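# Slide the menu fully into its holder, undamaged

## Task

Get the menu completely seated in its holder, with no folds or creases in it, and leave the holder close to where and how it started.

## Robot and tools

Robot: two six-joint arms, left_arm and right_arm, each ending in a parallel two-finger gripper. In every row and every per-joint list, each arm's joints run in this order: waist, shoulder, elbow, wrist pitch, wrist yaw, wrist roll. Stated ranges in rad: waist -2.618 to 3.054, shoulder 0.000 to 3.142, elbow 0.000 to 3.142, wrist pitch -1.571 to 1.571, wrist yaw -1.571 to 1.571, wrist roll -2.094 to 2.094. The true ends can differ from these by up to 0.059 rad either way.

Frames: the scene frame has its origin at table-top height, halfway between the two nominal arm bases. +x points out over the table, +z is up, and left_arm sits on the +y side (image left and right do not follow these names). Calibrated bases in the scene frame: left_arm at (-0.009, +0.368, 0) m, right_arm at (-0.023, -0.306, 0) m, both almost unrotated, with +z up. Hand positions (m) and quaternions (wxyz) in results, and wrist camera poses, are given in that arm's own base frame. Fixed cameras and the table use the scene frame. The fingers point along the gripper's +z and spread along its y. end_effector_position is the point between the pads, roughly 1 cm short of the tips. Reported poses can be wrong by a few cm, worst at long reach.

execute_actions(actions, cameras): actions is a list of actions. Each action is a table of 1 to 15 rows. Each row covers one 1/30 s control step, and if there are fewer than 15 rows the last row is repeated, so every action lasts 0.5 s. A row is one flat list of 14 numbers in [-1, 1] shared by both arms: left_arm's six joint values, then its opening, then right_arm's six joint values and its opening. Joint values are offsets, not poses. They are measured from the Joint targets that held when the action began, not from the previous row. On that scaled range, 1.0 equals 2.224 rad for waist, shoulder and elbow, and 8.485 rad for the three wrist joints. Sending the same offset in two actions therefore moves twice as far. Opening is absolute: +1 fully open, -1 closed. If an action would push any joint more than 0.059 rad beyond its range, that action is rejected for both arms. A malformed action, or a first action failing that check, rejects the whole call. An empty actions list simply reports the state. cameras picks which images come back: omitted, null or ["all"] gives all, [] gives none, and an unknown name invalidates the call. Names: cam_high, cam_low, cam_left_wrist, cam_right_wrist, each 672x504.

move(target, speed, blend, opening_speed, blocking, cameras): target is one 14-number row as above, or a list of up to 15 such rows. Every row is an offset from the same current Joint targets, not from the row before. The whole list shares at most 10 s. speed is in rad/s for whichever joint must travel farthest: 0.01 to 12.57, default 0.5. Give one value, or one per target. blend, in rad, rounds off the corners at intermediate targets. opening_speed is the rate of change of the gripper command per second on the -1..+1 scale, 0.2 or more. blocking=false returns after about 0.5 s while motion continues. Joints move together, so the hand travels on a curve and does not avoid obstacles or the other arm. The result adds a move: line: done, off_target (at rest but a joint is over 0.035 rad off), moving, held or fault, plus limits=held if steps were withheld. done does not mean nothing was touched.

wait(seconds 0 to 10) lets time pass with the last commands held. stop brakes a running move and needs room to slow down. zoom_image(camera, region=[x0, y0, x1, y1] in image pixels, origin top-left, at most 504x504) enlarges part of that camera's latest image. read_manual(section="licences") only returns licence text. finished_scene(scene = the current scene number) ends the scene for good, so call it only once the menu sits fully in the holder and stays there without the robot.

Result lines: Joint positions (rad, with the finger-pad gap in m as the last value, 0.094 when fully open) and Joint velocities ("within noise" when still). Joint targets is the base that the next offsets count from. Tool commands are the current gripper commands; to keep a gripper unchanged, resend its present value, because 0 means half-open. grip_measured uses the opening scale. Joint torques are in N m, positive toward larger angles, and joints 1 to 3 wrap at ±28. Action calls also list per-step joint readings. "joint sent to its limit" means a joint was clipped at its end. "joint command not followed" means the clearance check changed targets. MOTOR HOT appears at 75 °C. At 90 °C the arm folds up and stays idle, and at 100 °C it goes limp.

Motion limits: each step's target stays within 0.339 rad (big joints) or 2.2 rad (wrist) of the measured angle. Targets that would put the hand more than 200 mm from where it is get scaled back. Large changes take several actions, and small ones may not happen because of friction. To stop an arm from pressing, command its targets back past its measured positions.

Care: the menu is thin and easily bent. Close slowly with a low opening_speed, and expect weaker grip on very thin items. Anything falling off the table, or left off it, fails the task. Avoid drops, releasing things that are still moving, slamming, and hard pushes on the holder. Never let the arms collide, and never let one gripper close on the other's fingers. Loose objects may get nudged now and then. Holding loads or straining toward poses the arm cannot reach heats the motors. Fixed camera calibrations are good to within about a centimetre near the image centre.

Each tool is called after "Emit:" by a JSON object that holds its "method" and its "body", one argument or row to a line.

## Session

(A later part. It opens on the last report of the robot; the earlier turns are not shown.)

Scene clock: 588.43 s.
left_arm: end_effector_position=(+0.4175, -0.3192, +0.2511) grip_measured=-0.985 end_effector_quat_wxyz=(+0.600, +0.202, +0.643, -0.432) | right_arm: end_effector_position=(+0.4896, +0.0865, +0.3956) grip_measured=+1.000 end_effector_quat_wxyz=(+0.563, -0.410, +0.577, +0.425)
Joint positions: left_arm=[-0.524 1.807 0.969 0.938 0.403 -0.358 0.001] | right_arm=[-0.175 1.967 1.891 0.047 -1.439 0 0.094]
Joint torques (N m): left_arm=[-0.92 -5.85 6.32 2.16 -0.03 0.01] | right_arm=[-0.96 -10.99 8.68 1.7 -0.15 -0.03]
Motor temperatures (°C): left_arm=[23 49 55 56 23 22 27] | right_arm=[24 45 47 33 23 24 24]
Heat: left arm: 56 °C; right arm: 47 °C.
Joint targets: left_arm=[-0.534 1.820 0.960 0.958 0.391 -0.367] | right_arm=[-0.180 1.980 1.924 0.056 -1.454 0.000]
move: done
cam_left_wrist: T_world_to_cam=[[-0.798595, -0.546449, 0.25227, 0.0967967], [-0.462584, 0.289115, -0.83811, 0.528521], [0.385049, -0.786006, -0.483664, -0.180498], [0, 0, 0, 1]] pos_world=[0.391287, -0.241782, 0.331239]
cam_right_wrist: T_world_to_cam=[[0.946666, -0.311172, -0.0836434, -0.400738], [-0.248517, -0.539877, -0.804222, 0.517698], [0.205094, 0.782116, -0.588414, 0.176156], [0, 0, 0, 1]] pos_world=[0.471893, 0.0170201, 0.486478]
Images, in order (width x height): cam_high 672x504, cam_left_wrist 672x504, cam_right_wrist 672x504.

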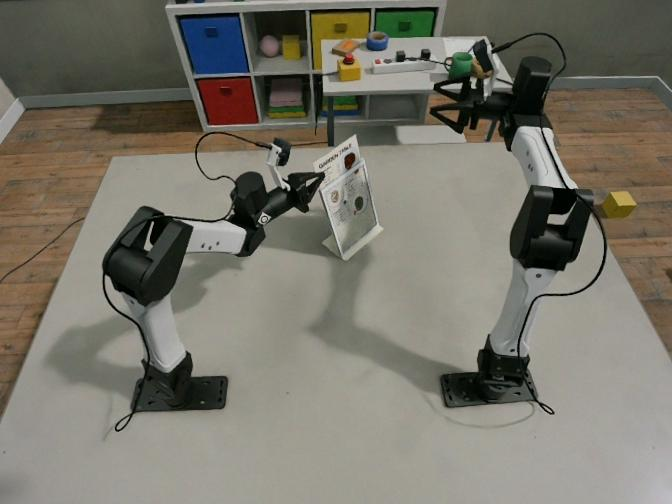

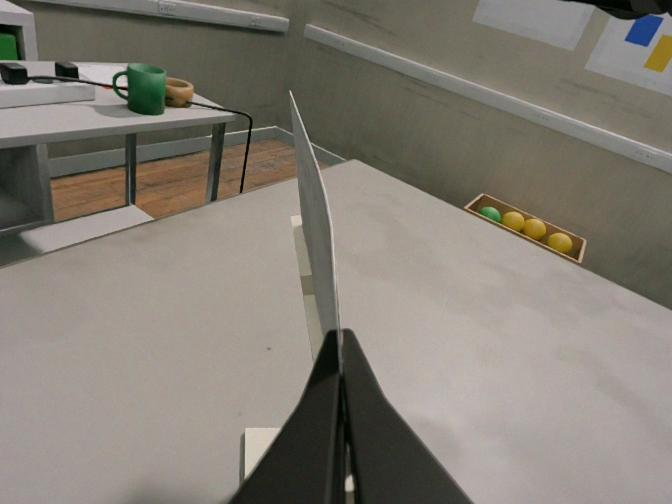

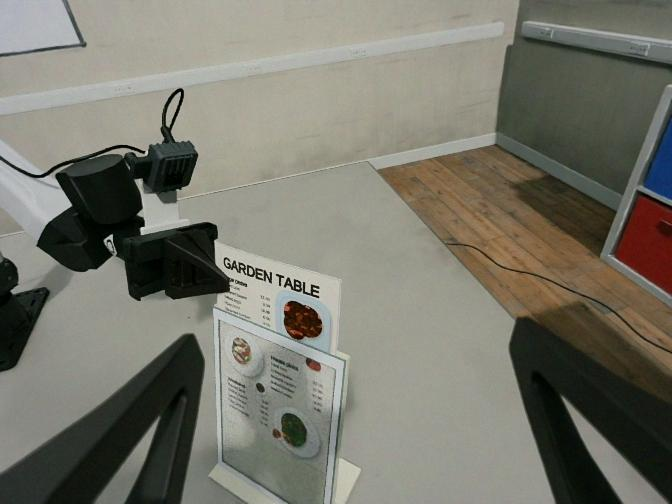

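Emit:
{"method": "move", "body": {
  "target": [
    [0,0,0,0,0,0,-0.65,0,0,0,0,0,0,1],
    [0.0238,-0.0423,0.0603,-0.021,0.0075,0,-0.65,0,0,0,0,0,0,1]
  ],
  "speed": 0.15,
  "opening_speed": 0.3,
  "cameras": ["cam_right_wrist","cam_left_wrist"]
}}

Emit:
{"method": "zoom_image", "body": {
  "camera": "cam_right_wrist",
  "region": [180, 170, 370, 410]
}}

Emit:
{"method": "zoom_image", "body": {
  "camera": "cam_left_wrist",
  "region": [220, 150, 450, 500]
}}

Scene clock: 600.63 s.
left_arm: end_effector_position=(+0.4286, -0.3107, +0.2887) grip_measured=-0.652 end_effector_quat_wxyz=(+0.602, +0.204, +0.640, -0.431) | right_arm: end_effector_position=(+0.4896, +0.0865, +0.3956) grip_measured=+1.000 end_effector_quat_wxyz=(+0.563, -0.410, +0.577, +0.425)
Joint positions: left_arm=[-0.489 1.756 1.069 0.795 0.439 -0.358 0.016] | right_arm=[-0.175 1.967 1.891 0.047 -1.439 0 0.094]
Joint torques (N m): left_arm=[0.77 -9.02 9.8 1.81 0.26 0] | right_arm=[-0.95 -10.99 8.68 1.7 -0.15 -0.03]
Motor temperatures (°C): left_arm=[23 48 55 55 23 22 27] | right_arm=[24 45 47 33 23 24 24]
Heat: left arm: 55 °C; right arm: 47 °C.
Joint targets: left_arm=[-0.481 1.726 1.094 0.780 0.455 -0.367] | right_arm=[-0.180 1.980 1.924 0.056 -1.454 0.000]
move: done
cam_left_wrist: T_world_to_cam=[[-0.801151, -0.545833, 0.245405, 0.104145], [-0.454756, 0.288671, -0.842536, 0.560473], [0.389043, -0.786598, -0.479489, -0.1629], [0, 0, 0, 1]] pos_world=[0.401689, -0.233083, 0.368553]
cam_right_wrist: T_world_to_cam=[[0.946666, -0.311172, -0.0836434, -0.400738], [-0.248517, -0.539877, -0.804222, 0.517698], [0.205094, 0.782116, -0.588414, 0.176156], [0, 0, 0, 1]] pos_world=[0.471893, 0.0170201, 0.486478]
Images, in order (width x height): cam_left_wrist 672x504, cam_right_wrist 672x504.

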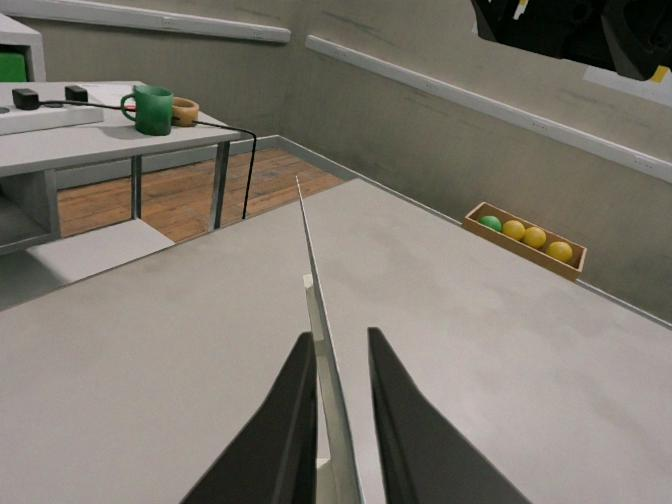

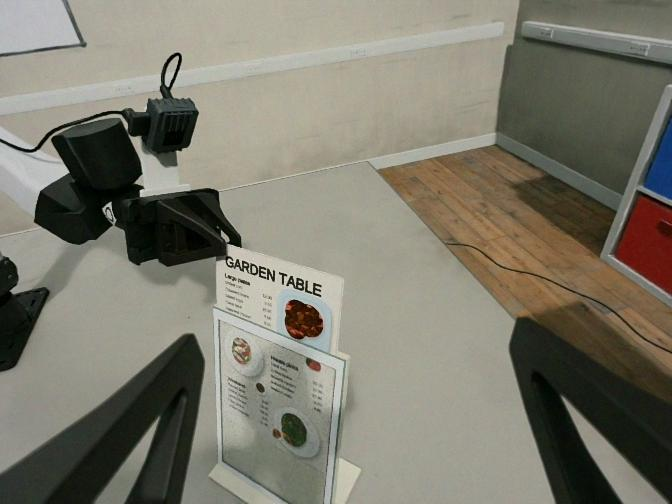

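Scaled by 2.100 from the camera's image (finer frame: 960x720).

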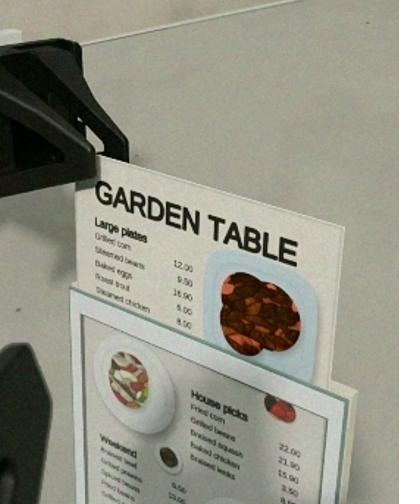

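Scaled by 1.440 from the camera's image (finer frame: 960x720).

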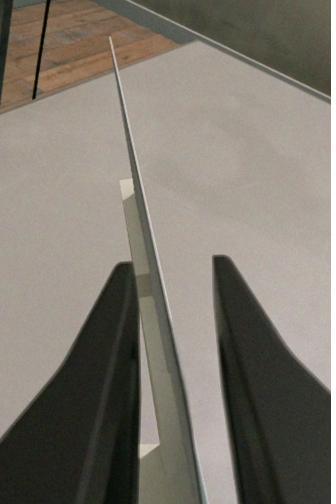

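Emit:
{"method": "move", "body": {
  "target": [
    [0,0,-0.0292,0.0064,0,0,-0.65,0,0,0,0,0,0,1],
    [0,0,-0.0292,0.0064,0,0,-1,0,0,0,0,0,0,1]
  ],
  "speed": 0.1,
  "opening_speed": 0.2,
  "cameras": ["cam_right_wrist","cam_left_wrist"]
}}

Emit:
{"method": "zoom_image", "body": {
  "camera": "cam_right_wrist",
  "region": [180, 170, 370, 410]
}}

Emit:
{"method": "zoom_image", "body": {
  "camera": "cam_left_wrist",
  "region": [220, 150, 450, 500]
}}

Scene clock: 610.57 s.
left_arm: end_effector_position=(+0.4255, -0.3092, +0.2788) grip_measured=-0.985 end_effector_quat_wxyz=(+0.598, +0.204, +0.644, -0.431) | right_arm: end_effector_position=(+0.4896, +0.0865, +0.3956) grip_measured=+1.000 end_effector_quat_wxyz=(+0.563, -0.410, +0.577, +0.425)
Joint positions: left_arm=[-0.489 1.756 1.037 0.815 0.44 -0.358 0.001] | right_arm=[-0.175 1.967 1.891 0.047 -1.439 0 0.094]
Joint torques (N m): left_arm=[0.8 -8.96 6.8 2.13 0.28 0.01] | right_arm=[-0.95 -11 8.66 1.7 -0.15 -0.03]
Motor temperatures (°C): left_arm=[23 48 56 56 23 22 27] | right_arm=[24 45 47 33 23 24 24]
Heat: left arm: 56 °C; right arm: 47 °C.
Joint targets: left_arm=[-0.481 1.726 1.029 0.834 0.454 -0.367] | right_arm=[-0.180 1.980 1.924 0.056 -1.454 0.000]
move: done
cam_left_wrist: T_world_to_cam=[[-0.799286, -0.546265, 0.250474, 0.102495], [-0.462896, 0.293844, -0.836291, 0.553693], [0.383236, -0.784379, -0.487729, -0.159835], [0, 0, 0, 1]] pos_world=[0.39948, -0.232081, 0.35942]
cam_right_wrist: T_world_to_cam=[[0.946666, -0.311172, -0.0836434, -0.400738], [-0.248517, -0.539877, -0.804222, 0.517698], [0.205094, 0.782116, -0.588414, 0.176156], [0, 0, 0, 1]] pos_world=[0.471893, 0.0170201, 0.486478]
Images, in order (width x height): cam_left_wrist 672x504, cam_right_wrist 672x504.

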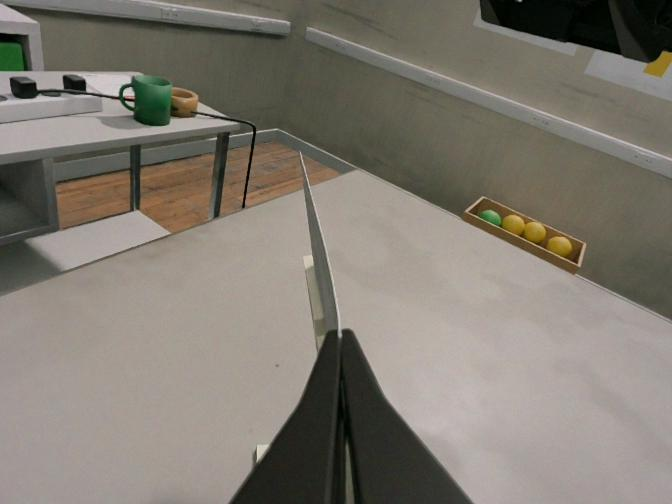

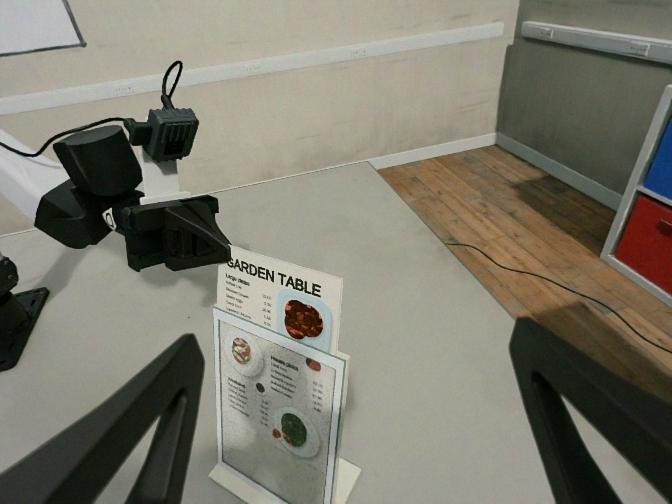

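Scaled by 2.100 from the camera's image (finer frame: 960x720).

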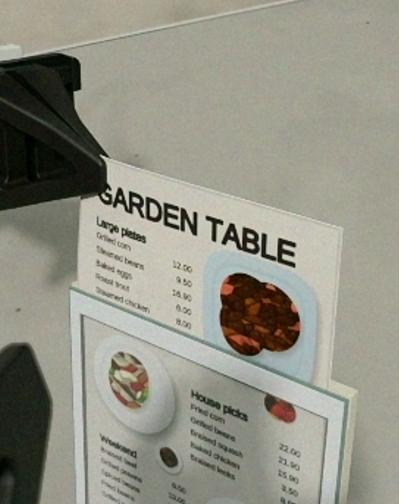

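Scaled by 1.440 from the camera's image (finer frame: 960x720).

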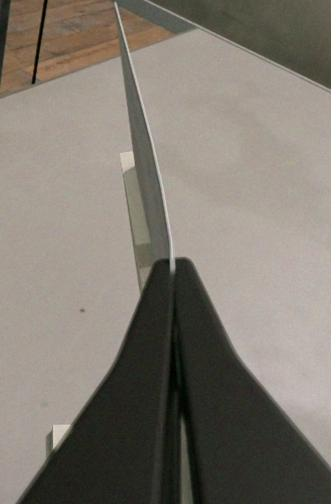

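Emit:
{"method": "move", "body": {
  "target": [
    [-0.0072,0.018,0,0,-0.0031,0,-1,0,0,0,0,0,0,1],
    [-0.0261,0.0454,-0.0351,0.0169,-0.0083,0,-1,0,0,0,0,0,0,1]
  ],
  "speed": 0.1,
  "cameras": ["cam_right_wrist","cam_left_wrist"]
}}

Emit:
{"method": "zoom_image", "body": {
  "camera": "cam_right_wrist",
  "region": [180, 200, 370, 440]
}}

Emit:
{"method": "zoom_image", "body": {
  "camera": "cam_left_wrist",
  "region": [220, 150, 450, 500]
}}

Scene clock: 618.43 s.
left_arm: end_effector_position=(+0.4163, -0.3205, +0.2472) grip_measured=-0.985 end_effector_quat_wxyz=(+0.600, +0.202, +0.643, -0.431) | right_arm: end_effector_position=(+0.4896, +0.0865, +0.3956) grip_measured=+1.000 end_effector_quat_wxyz=(+0.563, -0.410, +0.577, +0.425)
Joint positions: left_arm=[-0.53 1.815 0.959 0.955 0.396 -0.358 0.001] | right_arm=[-0.175 1.967 1.891 0.047 -1.439 0 0.094]
Joint torques (N m): left_arm=[-0.94 -5.79 6.34 2.17 -0.02 0.01] | right_arm=[-0.92 -11 8.68 1.7 -0.15 -0.03]
Motor temperatures (°C): left_arm=[23 48 55 57 23 22 27] | right_arm=[24 45 47 33 23 24 24]
Heat: left arm: 57 °C; right arm: 47 °C.
Joint targets: left_arm=[-0.539 1.828 0.951 0.977 0.384 -0.367] | right_arm=[-0.180 1.980 1.924 0.056 -1.454 0.000]
move: done
cam_left_wrist: T_world_to_cam=[[-0.797751, -0.547476, 0.252713, 0.0952881], [-0.463045, 0.287757, -0.838323, 0.524876], [0.386242, -0.78579, -0.483064, -0.183397], [0, 0, 0, 1]] pos_world=[0.389893, -0.24298, 0.327342]
cam_right_wrist: T_world_to_cam=[[0.946666, -0.311172, -0.0836434, -0.400738], [-0.248517, -0.539877, -0.804222, 0.517698], [0.205094, 0.782116, -0.588414, 0.176156], [0, 0, 0, 1]] pos_world=[0.471893, 0.0170201, 0.486478]
Images, in order (width x height): cam_left_wrist 672x504, cam_right_wrist 672x504.

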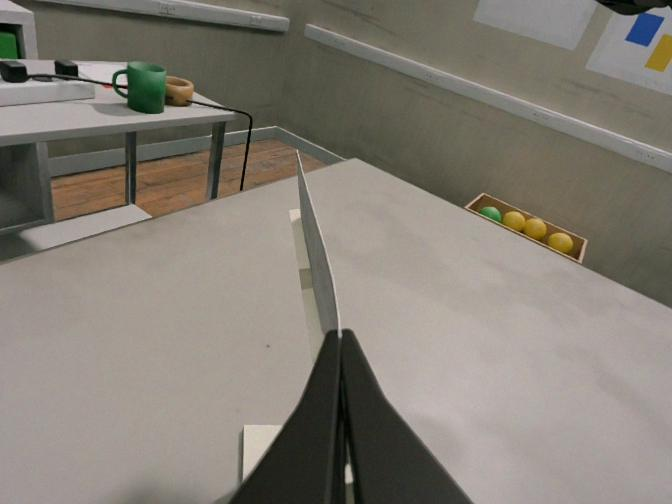

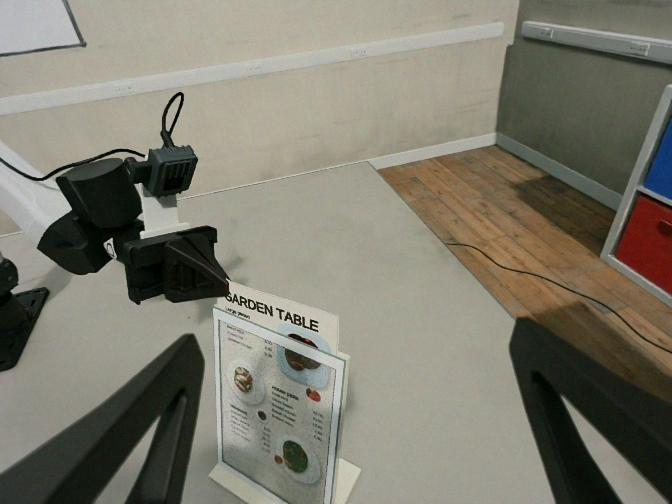

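Scaled by 2.100 from the camera's image (finer frame: 960x720).

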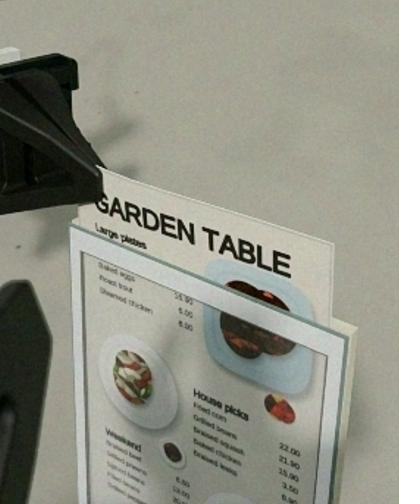

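Scaled by 1.440 from the camera's image (finer frame: 960x720).

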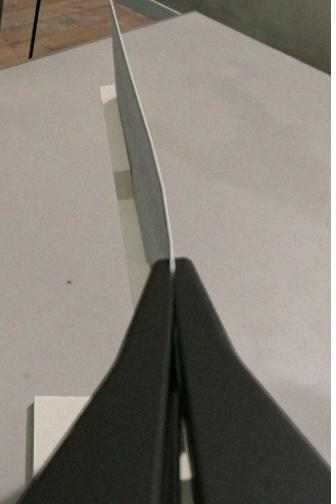

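Emit:
{"method": "move", "body": {
  "target": [
    [0,0,0,0,0,0,-0.65,0,0,0,0,0,0,1],
    [0.0342,-0.0598,0.0886,-0.0337,0.0107,0,-0.65,0,0,0,0,0,0,1],
    [-0.0297,0.0531,0.4447,-0.1676,-0.024,0,-0.65,0,0,0,0,0,0,1]
  ],
  "speed": [0.2,0.15,0.4],
  "opening_speed": 0.3
}}

Emit:
{"method": "zoom_image", "body": {
  "camera": "cam_right_wrist",
  "region": [180, 150, 400, 370]
}}

Scene clock: 639.93 s.
left_arm: end_effector_position=(+0.4583, -0.3528, +0.3115) grip_measured=-0.652 end_effector_quat_wxyz=(+0.433, +0.153, +0.830, -0.318) | right_arm: end_effector_position=(+0.4896, +0.0865, +0.3956) grip_measured=+1.000 end_effector_quat_wxyz=(+0.563, -0.410, +0.577, +0.425)
Joint positions: left_arm=[-0.598 1.929 1.912 -0.429 0.196 -0.358 0.016] | right_arm=[-0.175 1.967 1.891 0.047 -1.439 0 0.094]
Joint torques (N m): left_arm=[-0.68 -7.09 10.54 1.84 -0.02 0.02] | right_arm=[-0.95 -10.99 8.69 1.7 -0.15 -0.03]
Motor temperatures (°C): left_arm=[23 48 55 56 23 22 27] | right_arm=[24 45 47 33 23 24 24]
Heat: left arm: 56 °C; right arm: 47 °C.
Joint targets: left_arm=[-0.605 1.946 1.940 -0.445 0.181 -0.367] | right_arm=[-0.180 1.980 1.924 0.056 -1.454 0.000]
move: done
cam_left_wrist: T_world_to_cam=[[-0.57326, -0.740119, 0.351564, -0.106838], [-0.799662, 0.411806, -0.436985, 0.680531], [0.178645, -0.531639, -0.827917, 0.0982079], [0, 0, 0, 1]] pos_world=[0.465405, -0.307109, 0.416251]
cam_right_wrist: T_world_to_cam=[[0.946666, -0.311172, -0.0836434, -0.400738], [-0.248517, -0.539877, -0.804222, 0.517698], [0.205094, 0.782116, -0.588414, 0.176156], [0, 0, 0, 1]] pos_world=[0.471893, 0.0170201, 0.486478]

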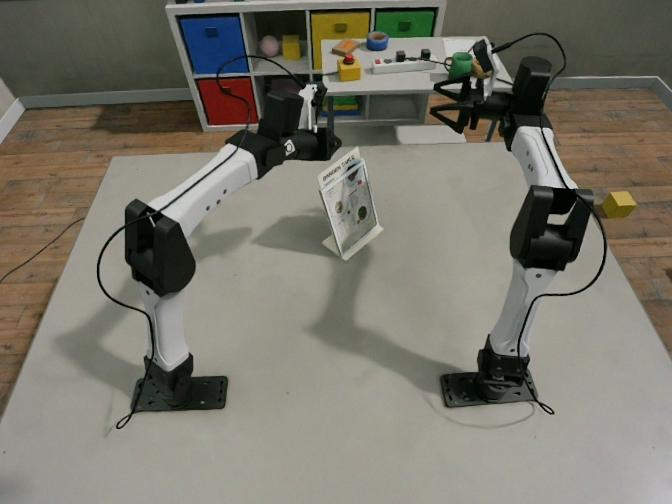

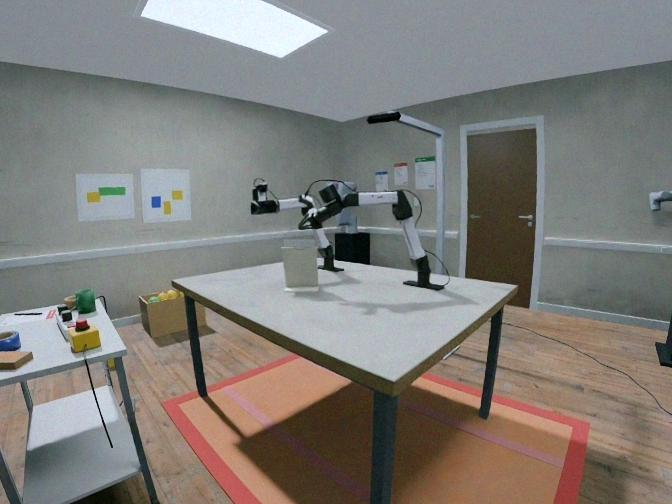

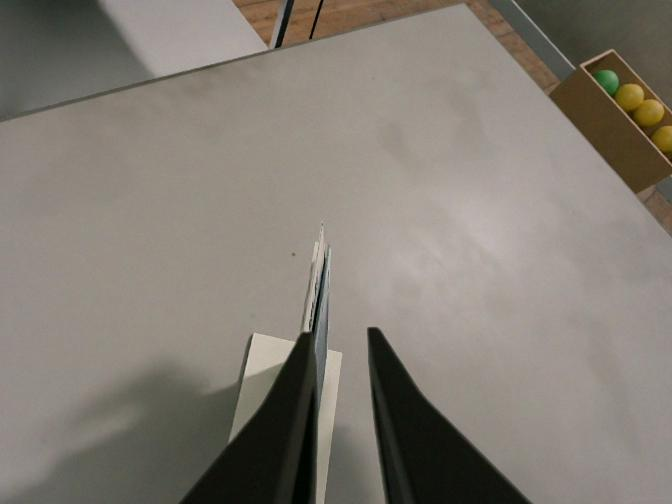

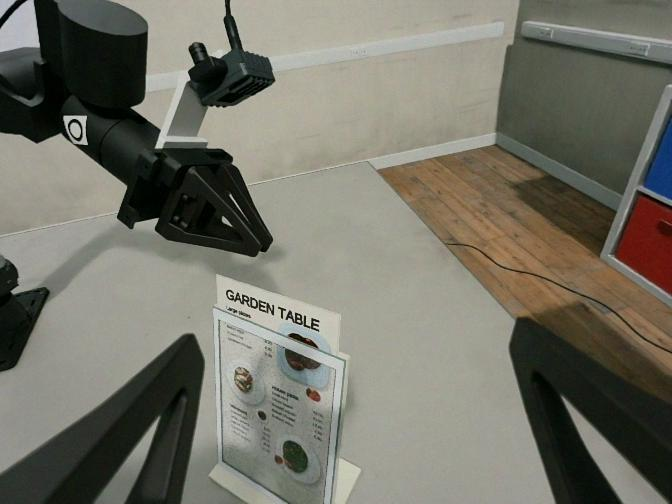

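Scaled by 2.291 from the camera's image (finer frame: 960x720).

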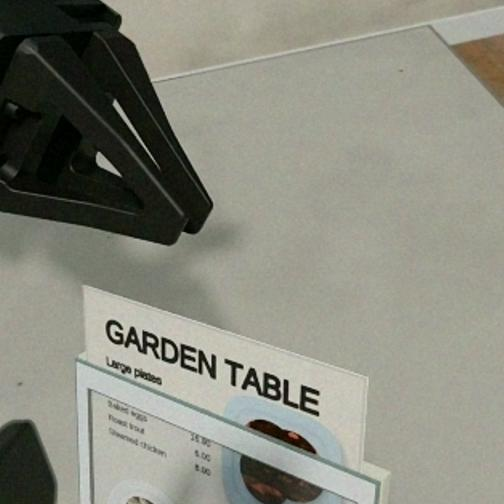

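Emit:
{"method": "move", "body": {
  "target": [
    [0,0,0,0,0,0,-1,0,0,0,0,0,0,1],
    [-0.0058,-0.0328,-0.0982,0.0227,-0.0011,0,-1,0,0,0,0,0,0,1]
  ],
  "speed": 0.12,
  "opening_speed": 0.5
}}

Emit:
{"method": "zoom_image", "body": {
  "camera": "cam_right_wrist",
  "region": [180, 150, 400, 370]
}}

Emit:
{"method": "zoom_image", "body": {
  "camera": "cam_left_wrist",
  "region": [230, 200, 430, 400]
}}

Emit:
{"method": "zoom_image", "body": {
  "camera": "cam_low",
  "region": [260, 190, 360, 300]
}}

Scene clock: 655.47 s.
left_arm: end_effector_position=(+0.4560, -0.3573, +0.2711) grip_measured=-0.987 end_effector_quat_wxyz=(+0.431, +0.155, +0.831, -0.316) | right_arm: end_effector_position=(+0.4896, +0.0865, +0.3956) grip_measured=+1.000 end_effector_quat_wxyz=(+0.563, -0.410, +0.577, +0.425)
Joint positions: left_arm=[-0.61 1.911 1.73 -0.272 0.187 -0.358 0.001] | right_arm=[-0.175 1.967 1.891 0.047 -1.439 0 0.094]
Joint torques (N m): left_arm=[-0.81 -11.32 7.35 2.19 0.01 0.02] | right_arm=[-0.95 -10.97 8.66 1.7 -0.14 -0.03]
Motor temperatures (°C): left_arm=[23 48 57 55 23 22 27] | right_arm=[24 45 47 32 23 24 24]
Heat: left arm: 57 °C; right arm: 47 °C.
Joint targets: left_arm=[-0.618 1.873 1.722 -0.252 0.171 -0.367] | right_arm=[-0.180 1.980 1.924 0.056 -1.454 0.000]
move: off_target (left_arm); left_arm: the shoulder is farthest, 0.038 rad from its target
cam_left_wrist: T_world_to_cam=[[-0.574326, -0.740797, 0.34838, -0.0961158], [-0.79969, 0.416696, -0.432273, 0.663329], [0.175058, -0.526862, -0.831728, 0.0672123], [0, 0, 0, 1]] pos_world=[0.46349, -0.312198, 0.376127]
cam_right_wrist: T_world_to_cam=[[0.946666, -0.311172, -0.0836434, -0.400738], [-0.248517, -0.539877, -0.804222, 0.517698], [0.205094, 0.782116, -0.588414, 0.176156], [0, 0, 0, 1]] pos_world=[0.471893, 0.0170201, 0.486478]

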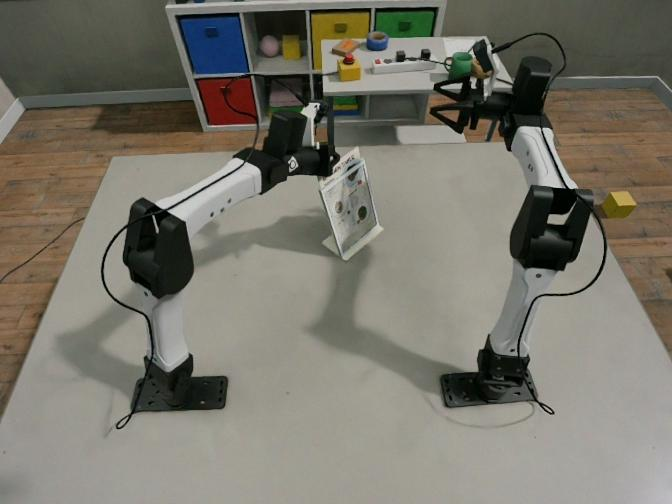

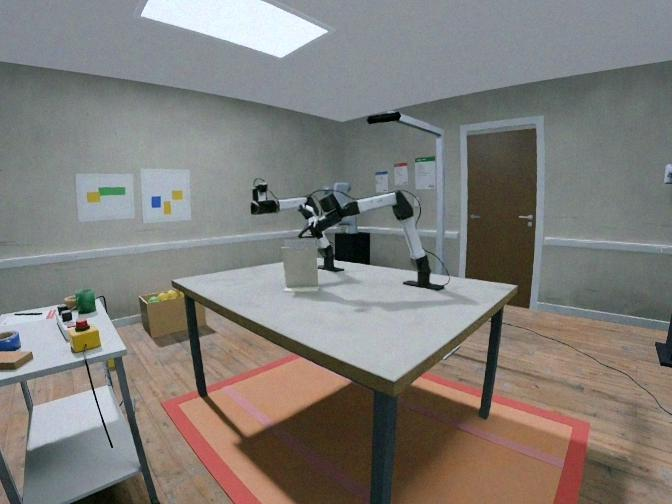

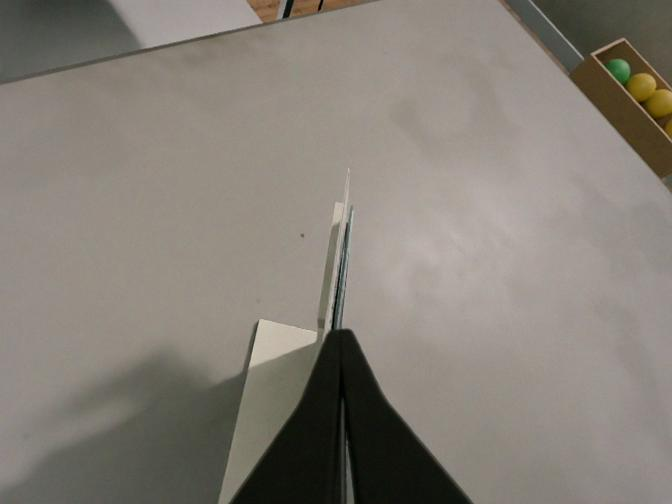

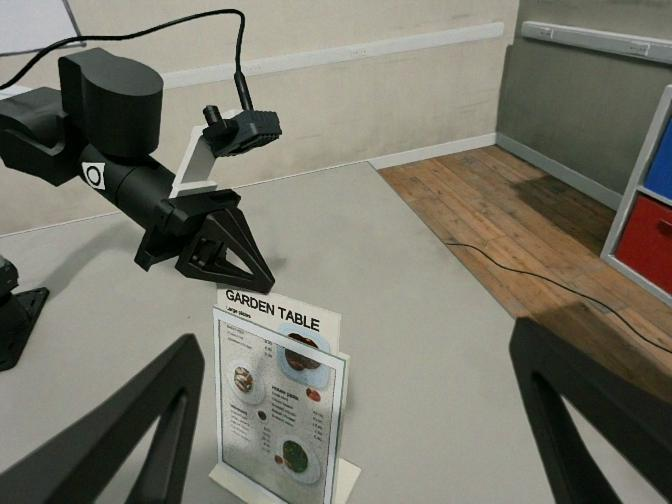

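Scaled by 2.291 from the camera's image (finer frame: 960x720).

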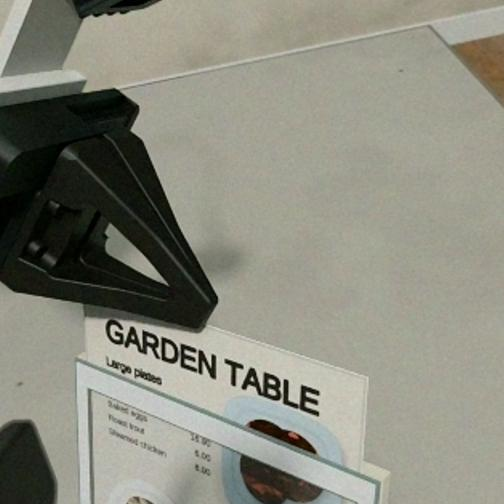

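Scaled by 2.520 from the camera's image (finer frame: 960x720).

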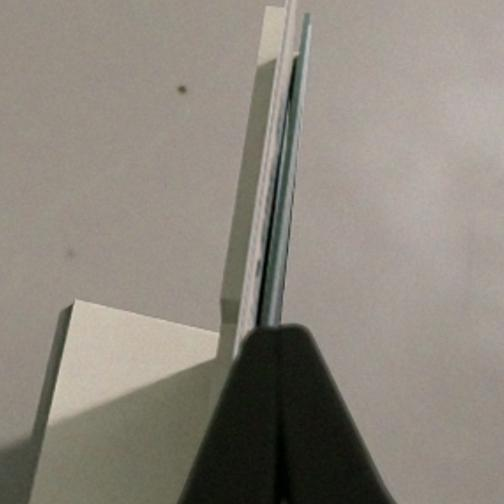

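Scaled by 4.582 from the camera's image (finer frame: 960x720).

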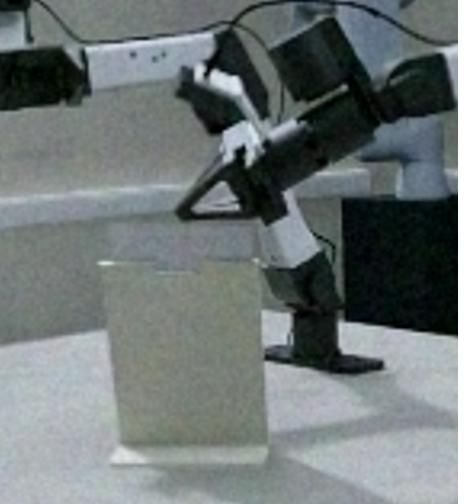

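Emit:
{"method": "move", "body": {
  "target": [
    [0,0,0.0283,0,0,0,-1,0,0,0,0,0,0,1],
    [0.013,0,0.0283,0,0,0,-1,0,0,0,0,0,0,1]
  ],
  "speed": 0.1
}}

Emit:
{"method": "zoom_image", "body": {
  "camera": "cam_right_wrist",
  "region": [180, 150, 400, 370]
}}

Emit:
{"method": "zoom_image", "body": {
  "camera": "cam_left_wrist",
  "region": [230, 200, 430, 400]
}}

Scene clock: 661.37 s.
left_arm: end_effector_position=(+0.4630, -0.3519, +0.2859) grip_measured=-0.987 end_effector_quat_wxyz=(+0.446, +0.149, +0.823, -0.318) | right_arm: end_effector_position=(+0.4896, +0.0865, +0.3956) grip_measured=+1.000 end_effector_quat_wxyz=(+0.563, -0.410, +0.577, +0.425)
Joint positions: left_arm=[-0.596 1.909 1.757 -0.268 0.185 -0.358 0.001] | right_arm=[-0.175 1.967 1.891 0.047 -1.439 0 0.094]
Joint torques (N m): left_arm=[0.66 -11.07 10.62 2.15 0.01 0.01] | right_arm=[-0.96 -11 8.68 1.7 -0.14 -0.03]
Motor temperatures (°C): left_arm=[23 50 57 55 23 22 27] | right_arm=[24 45 47 32 23 24 24]
Heat: left arm: 57 °C; right arm: 47 °C.
Joint targets: left_arm=[-0.589 1.873 1.785 -0.252 0.171 -0.367] | right_arm=[-0.180 1.980 1.924 0.056 -1.454 0.000]
move: off_target (left_arm); left_arm: the shoulder is farthest, 0.036 rad from its target
cam_left_wrist: T_world_to_cam=[[-0.572441, -0.743365, 0.346006, -0.094337], [-0.793612, 0.39622, -0.461724, 0.671488], [0.206135, -0.538904, -0.816756, 0.0581989], [0, 0, 0, 1]] pos_world=[0.466902, -0.30482, 0.390218]
cam_right_wrist: T_world_to_cam=[[0.946666, -0.311172, -0.0836434, -0.400738], [-0.248517, -0.539877, -0.804222, 0.517698], [0.205094, 0.782116, -0.588414, 0.176156], [0, 0, 0, 1]] pos_world=[0.471893, 0.0170201, 0.486478]

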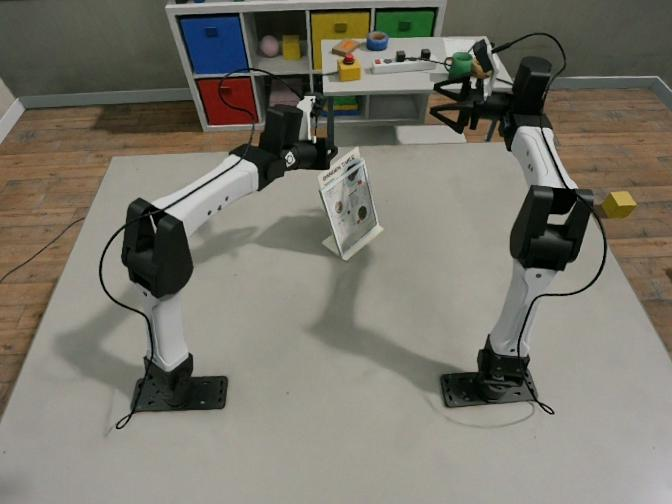

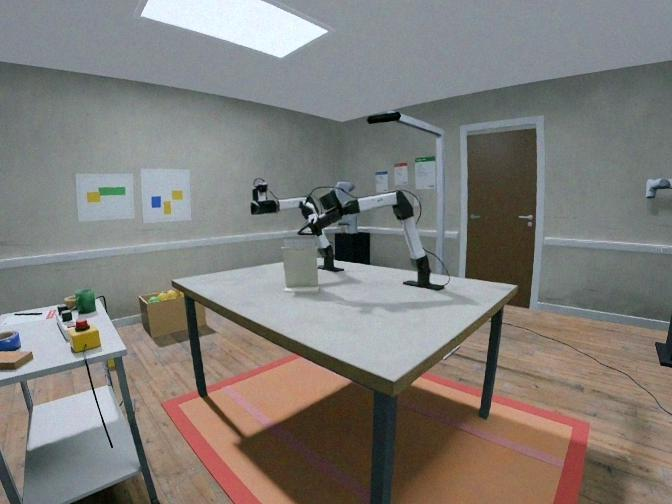

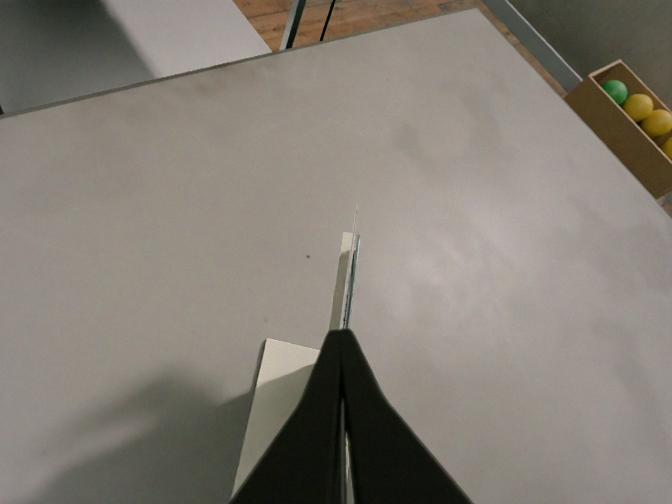

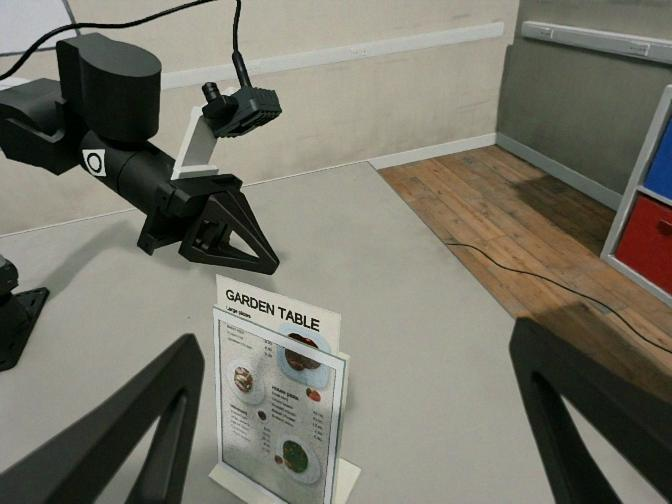

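Scaled by 2.291 from the camera's image (finer frame: 960x720).

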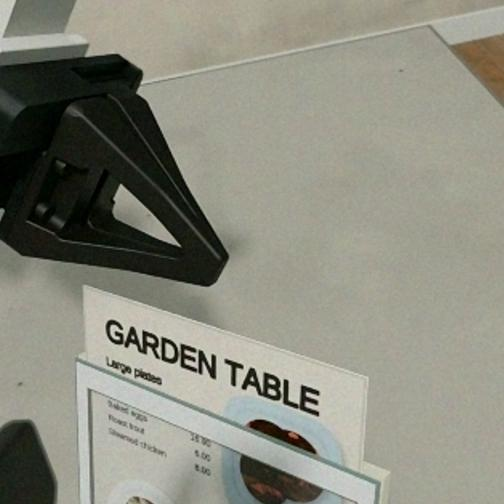

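Scaled by 2.520 from the camera's image (finer frame: 960x720).

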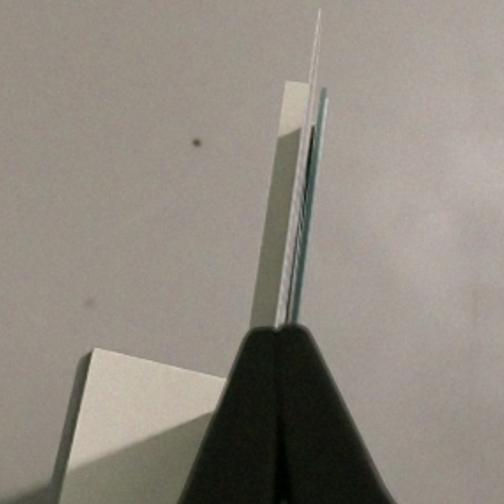

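Emit:
{"method": "move", "body": {
  "target": [
    [-0.009,0,-0.0162,0,0,0,-1,0,0,0,0,0,0,1],
    [-0.0148,-0.002,-0.0719,0.0148,-0.0018,0,-1,0,0,0,0,0,0,1]
  ],
  "speed": 0.08
}}

Emit:
{"method": "zoom_image", "body": {
  "camera": "cam_right_wrist",
  "region": [180, 180, 400, 400]
}}

Emit:
{"method": "zoom_image", "body": {
  "camera": "cam_left_wrist",
  "region": [230, 150, 430, 400]
}}

Scene clock: 673.47 s.
left_arm: end_effector_position=(+0.4581, -0.3595, +0.2546) grip_measured=-0.987 end_effector_quat_wxyz=(+0.445, +0.153, +0.823, -0.317) | right_arm: end_effector_position=(+0.4896, +0.0865, +0.3956) grip_measured=+1.000 end_effector_quat_wxyz=(+0.563, -0.410, +0.577, +0.425)
Joint positions: left_arm=[-0.615 1.908 1.633 -0.146 0.172 -0.358 0.001] | right_arm=[-0.175 1.967 1.891 0.047 -1.439 0 0.094]
Joint torques (N m): left_arm=[-0.7 -11.4 7.41 2.16 -0.04 0.02] | right_arm=[-0.95 -11 8.68 1.7 -0.15 -0.03]
Motor temperatures (°C): left_arm=[23 53 56 56 23 22 27] | right_arm=[24 45 47 32 22 24 24]
Heat: left arm: 56 °C; right arm: 47 °C.
Joint targets: left_arm=[-0.622 1.868 1.625 -0.127 0.156 -0.367] | right_arm=[-0.180 1.980 1.924 0.056 -1.454 0.000]
move: off_target (left_arm); left_arm: the shoulder is farthest, 0.039 rad from its target
cam_left_wrist: T_world_to_cam=[[-0.578543, -0.740973, 0.34095, -0.0870395], [-0.789714, 0.404284, -0.461417, 0.657157], [0.204057, -0.536203, -0.819053, 0.031992], [0, 0, 0, 1]] pos_world=[0.462082, -0.313018, 0.359103]
cam_right_wrist: T_world_to_cam=[[0.946666, -0.311172, -0.0836434, -0.400738], [-0.248517, -0.539877, -0.804222, 0.517698], [0.205094, 0.782116, -0.588414, 0.176156], [0, 0, 0, 1]] pos_world=[0.471893, 0.0170201, 0.486478]

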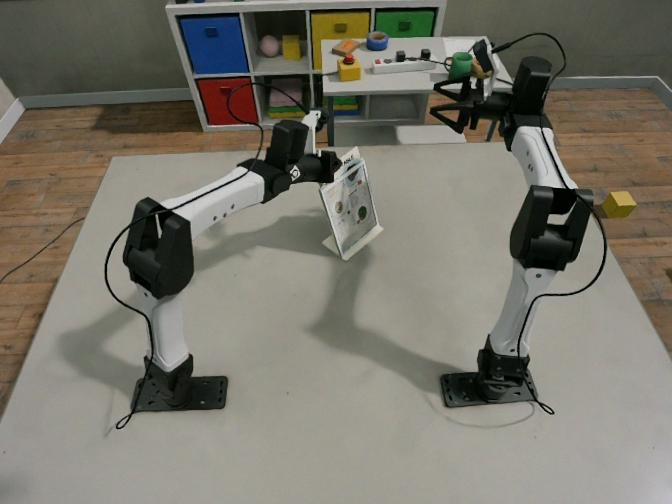

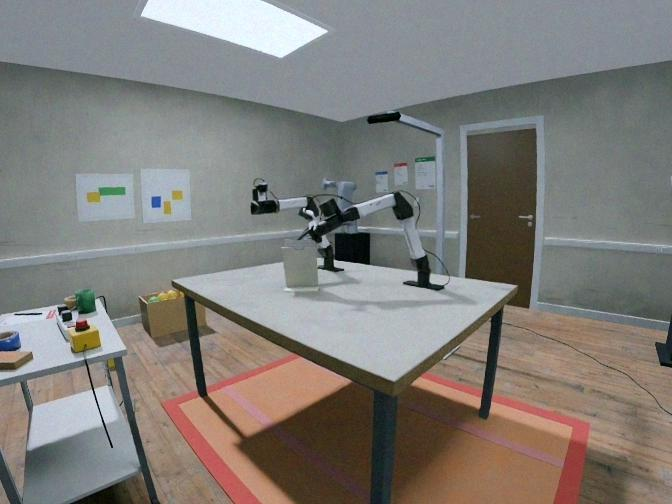

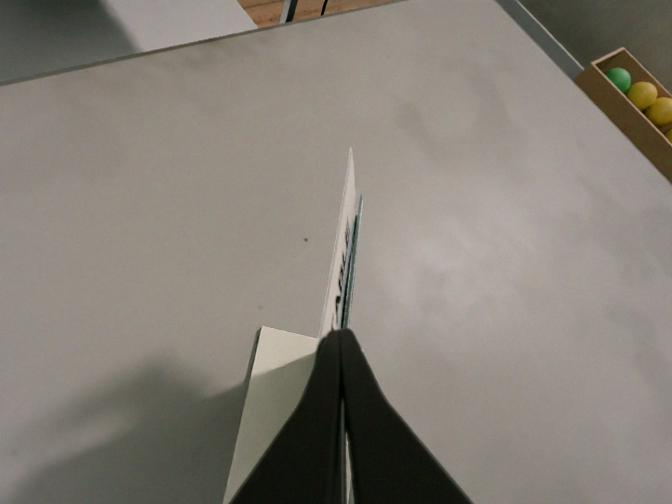

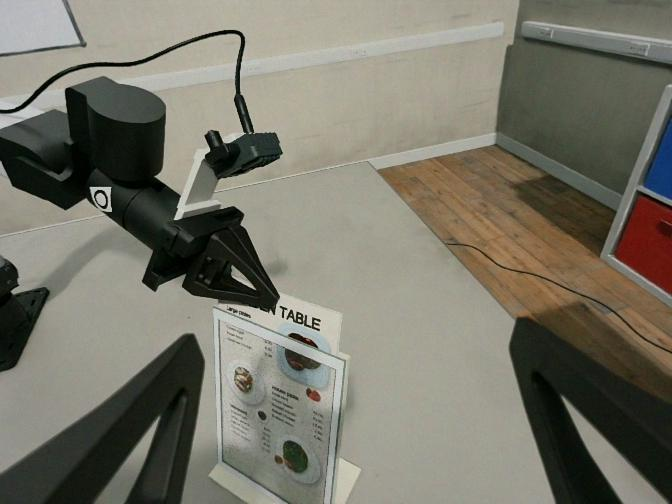

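Scaled by 2.291 from the camera's image (finer frame: 960x720).

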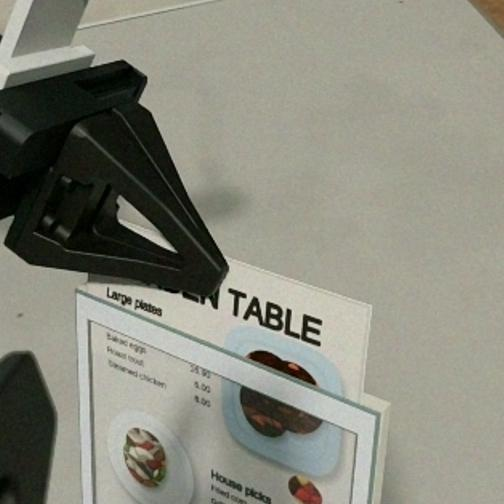

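Scaled by 2.016 from the camera's image (finer frame: 960x720).

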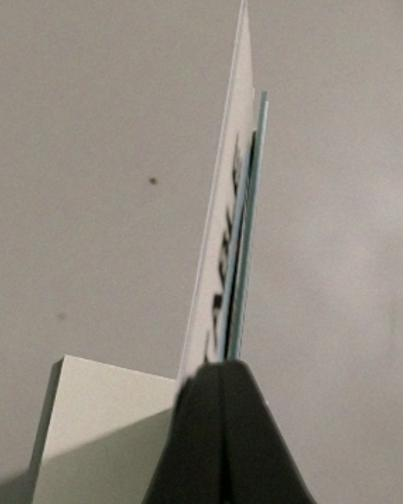

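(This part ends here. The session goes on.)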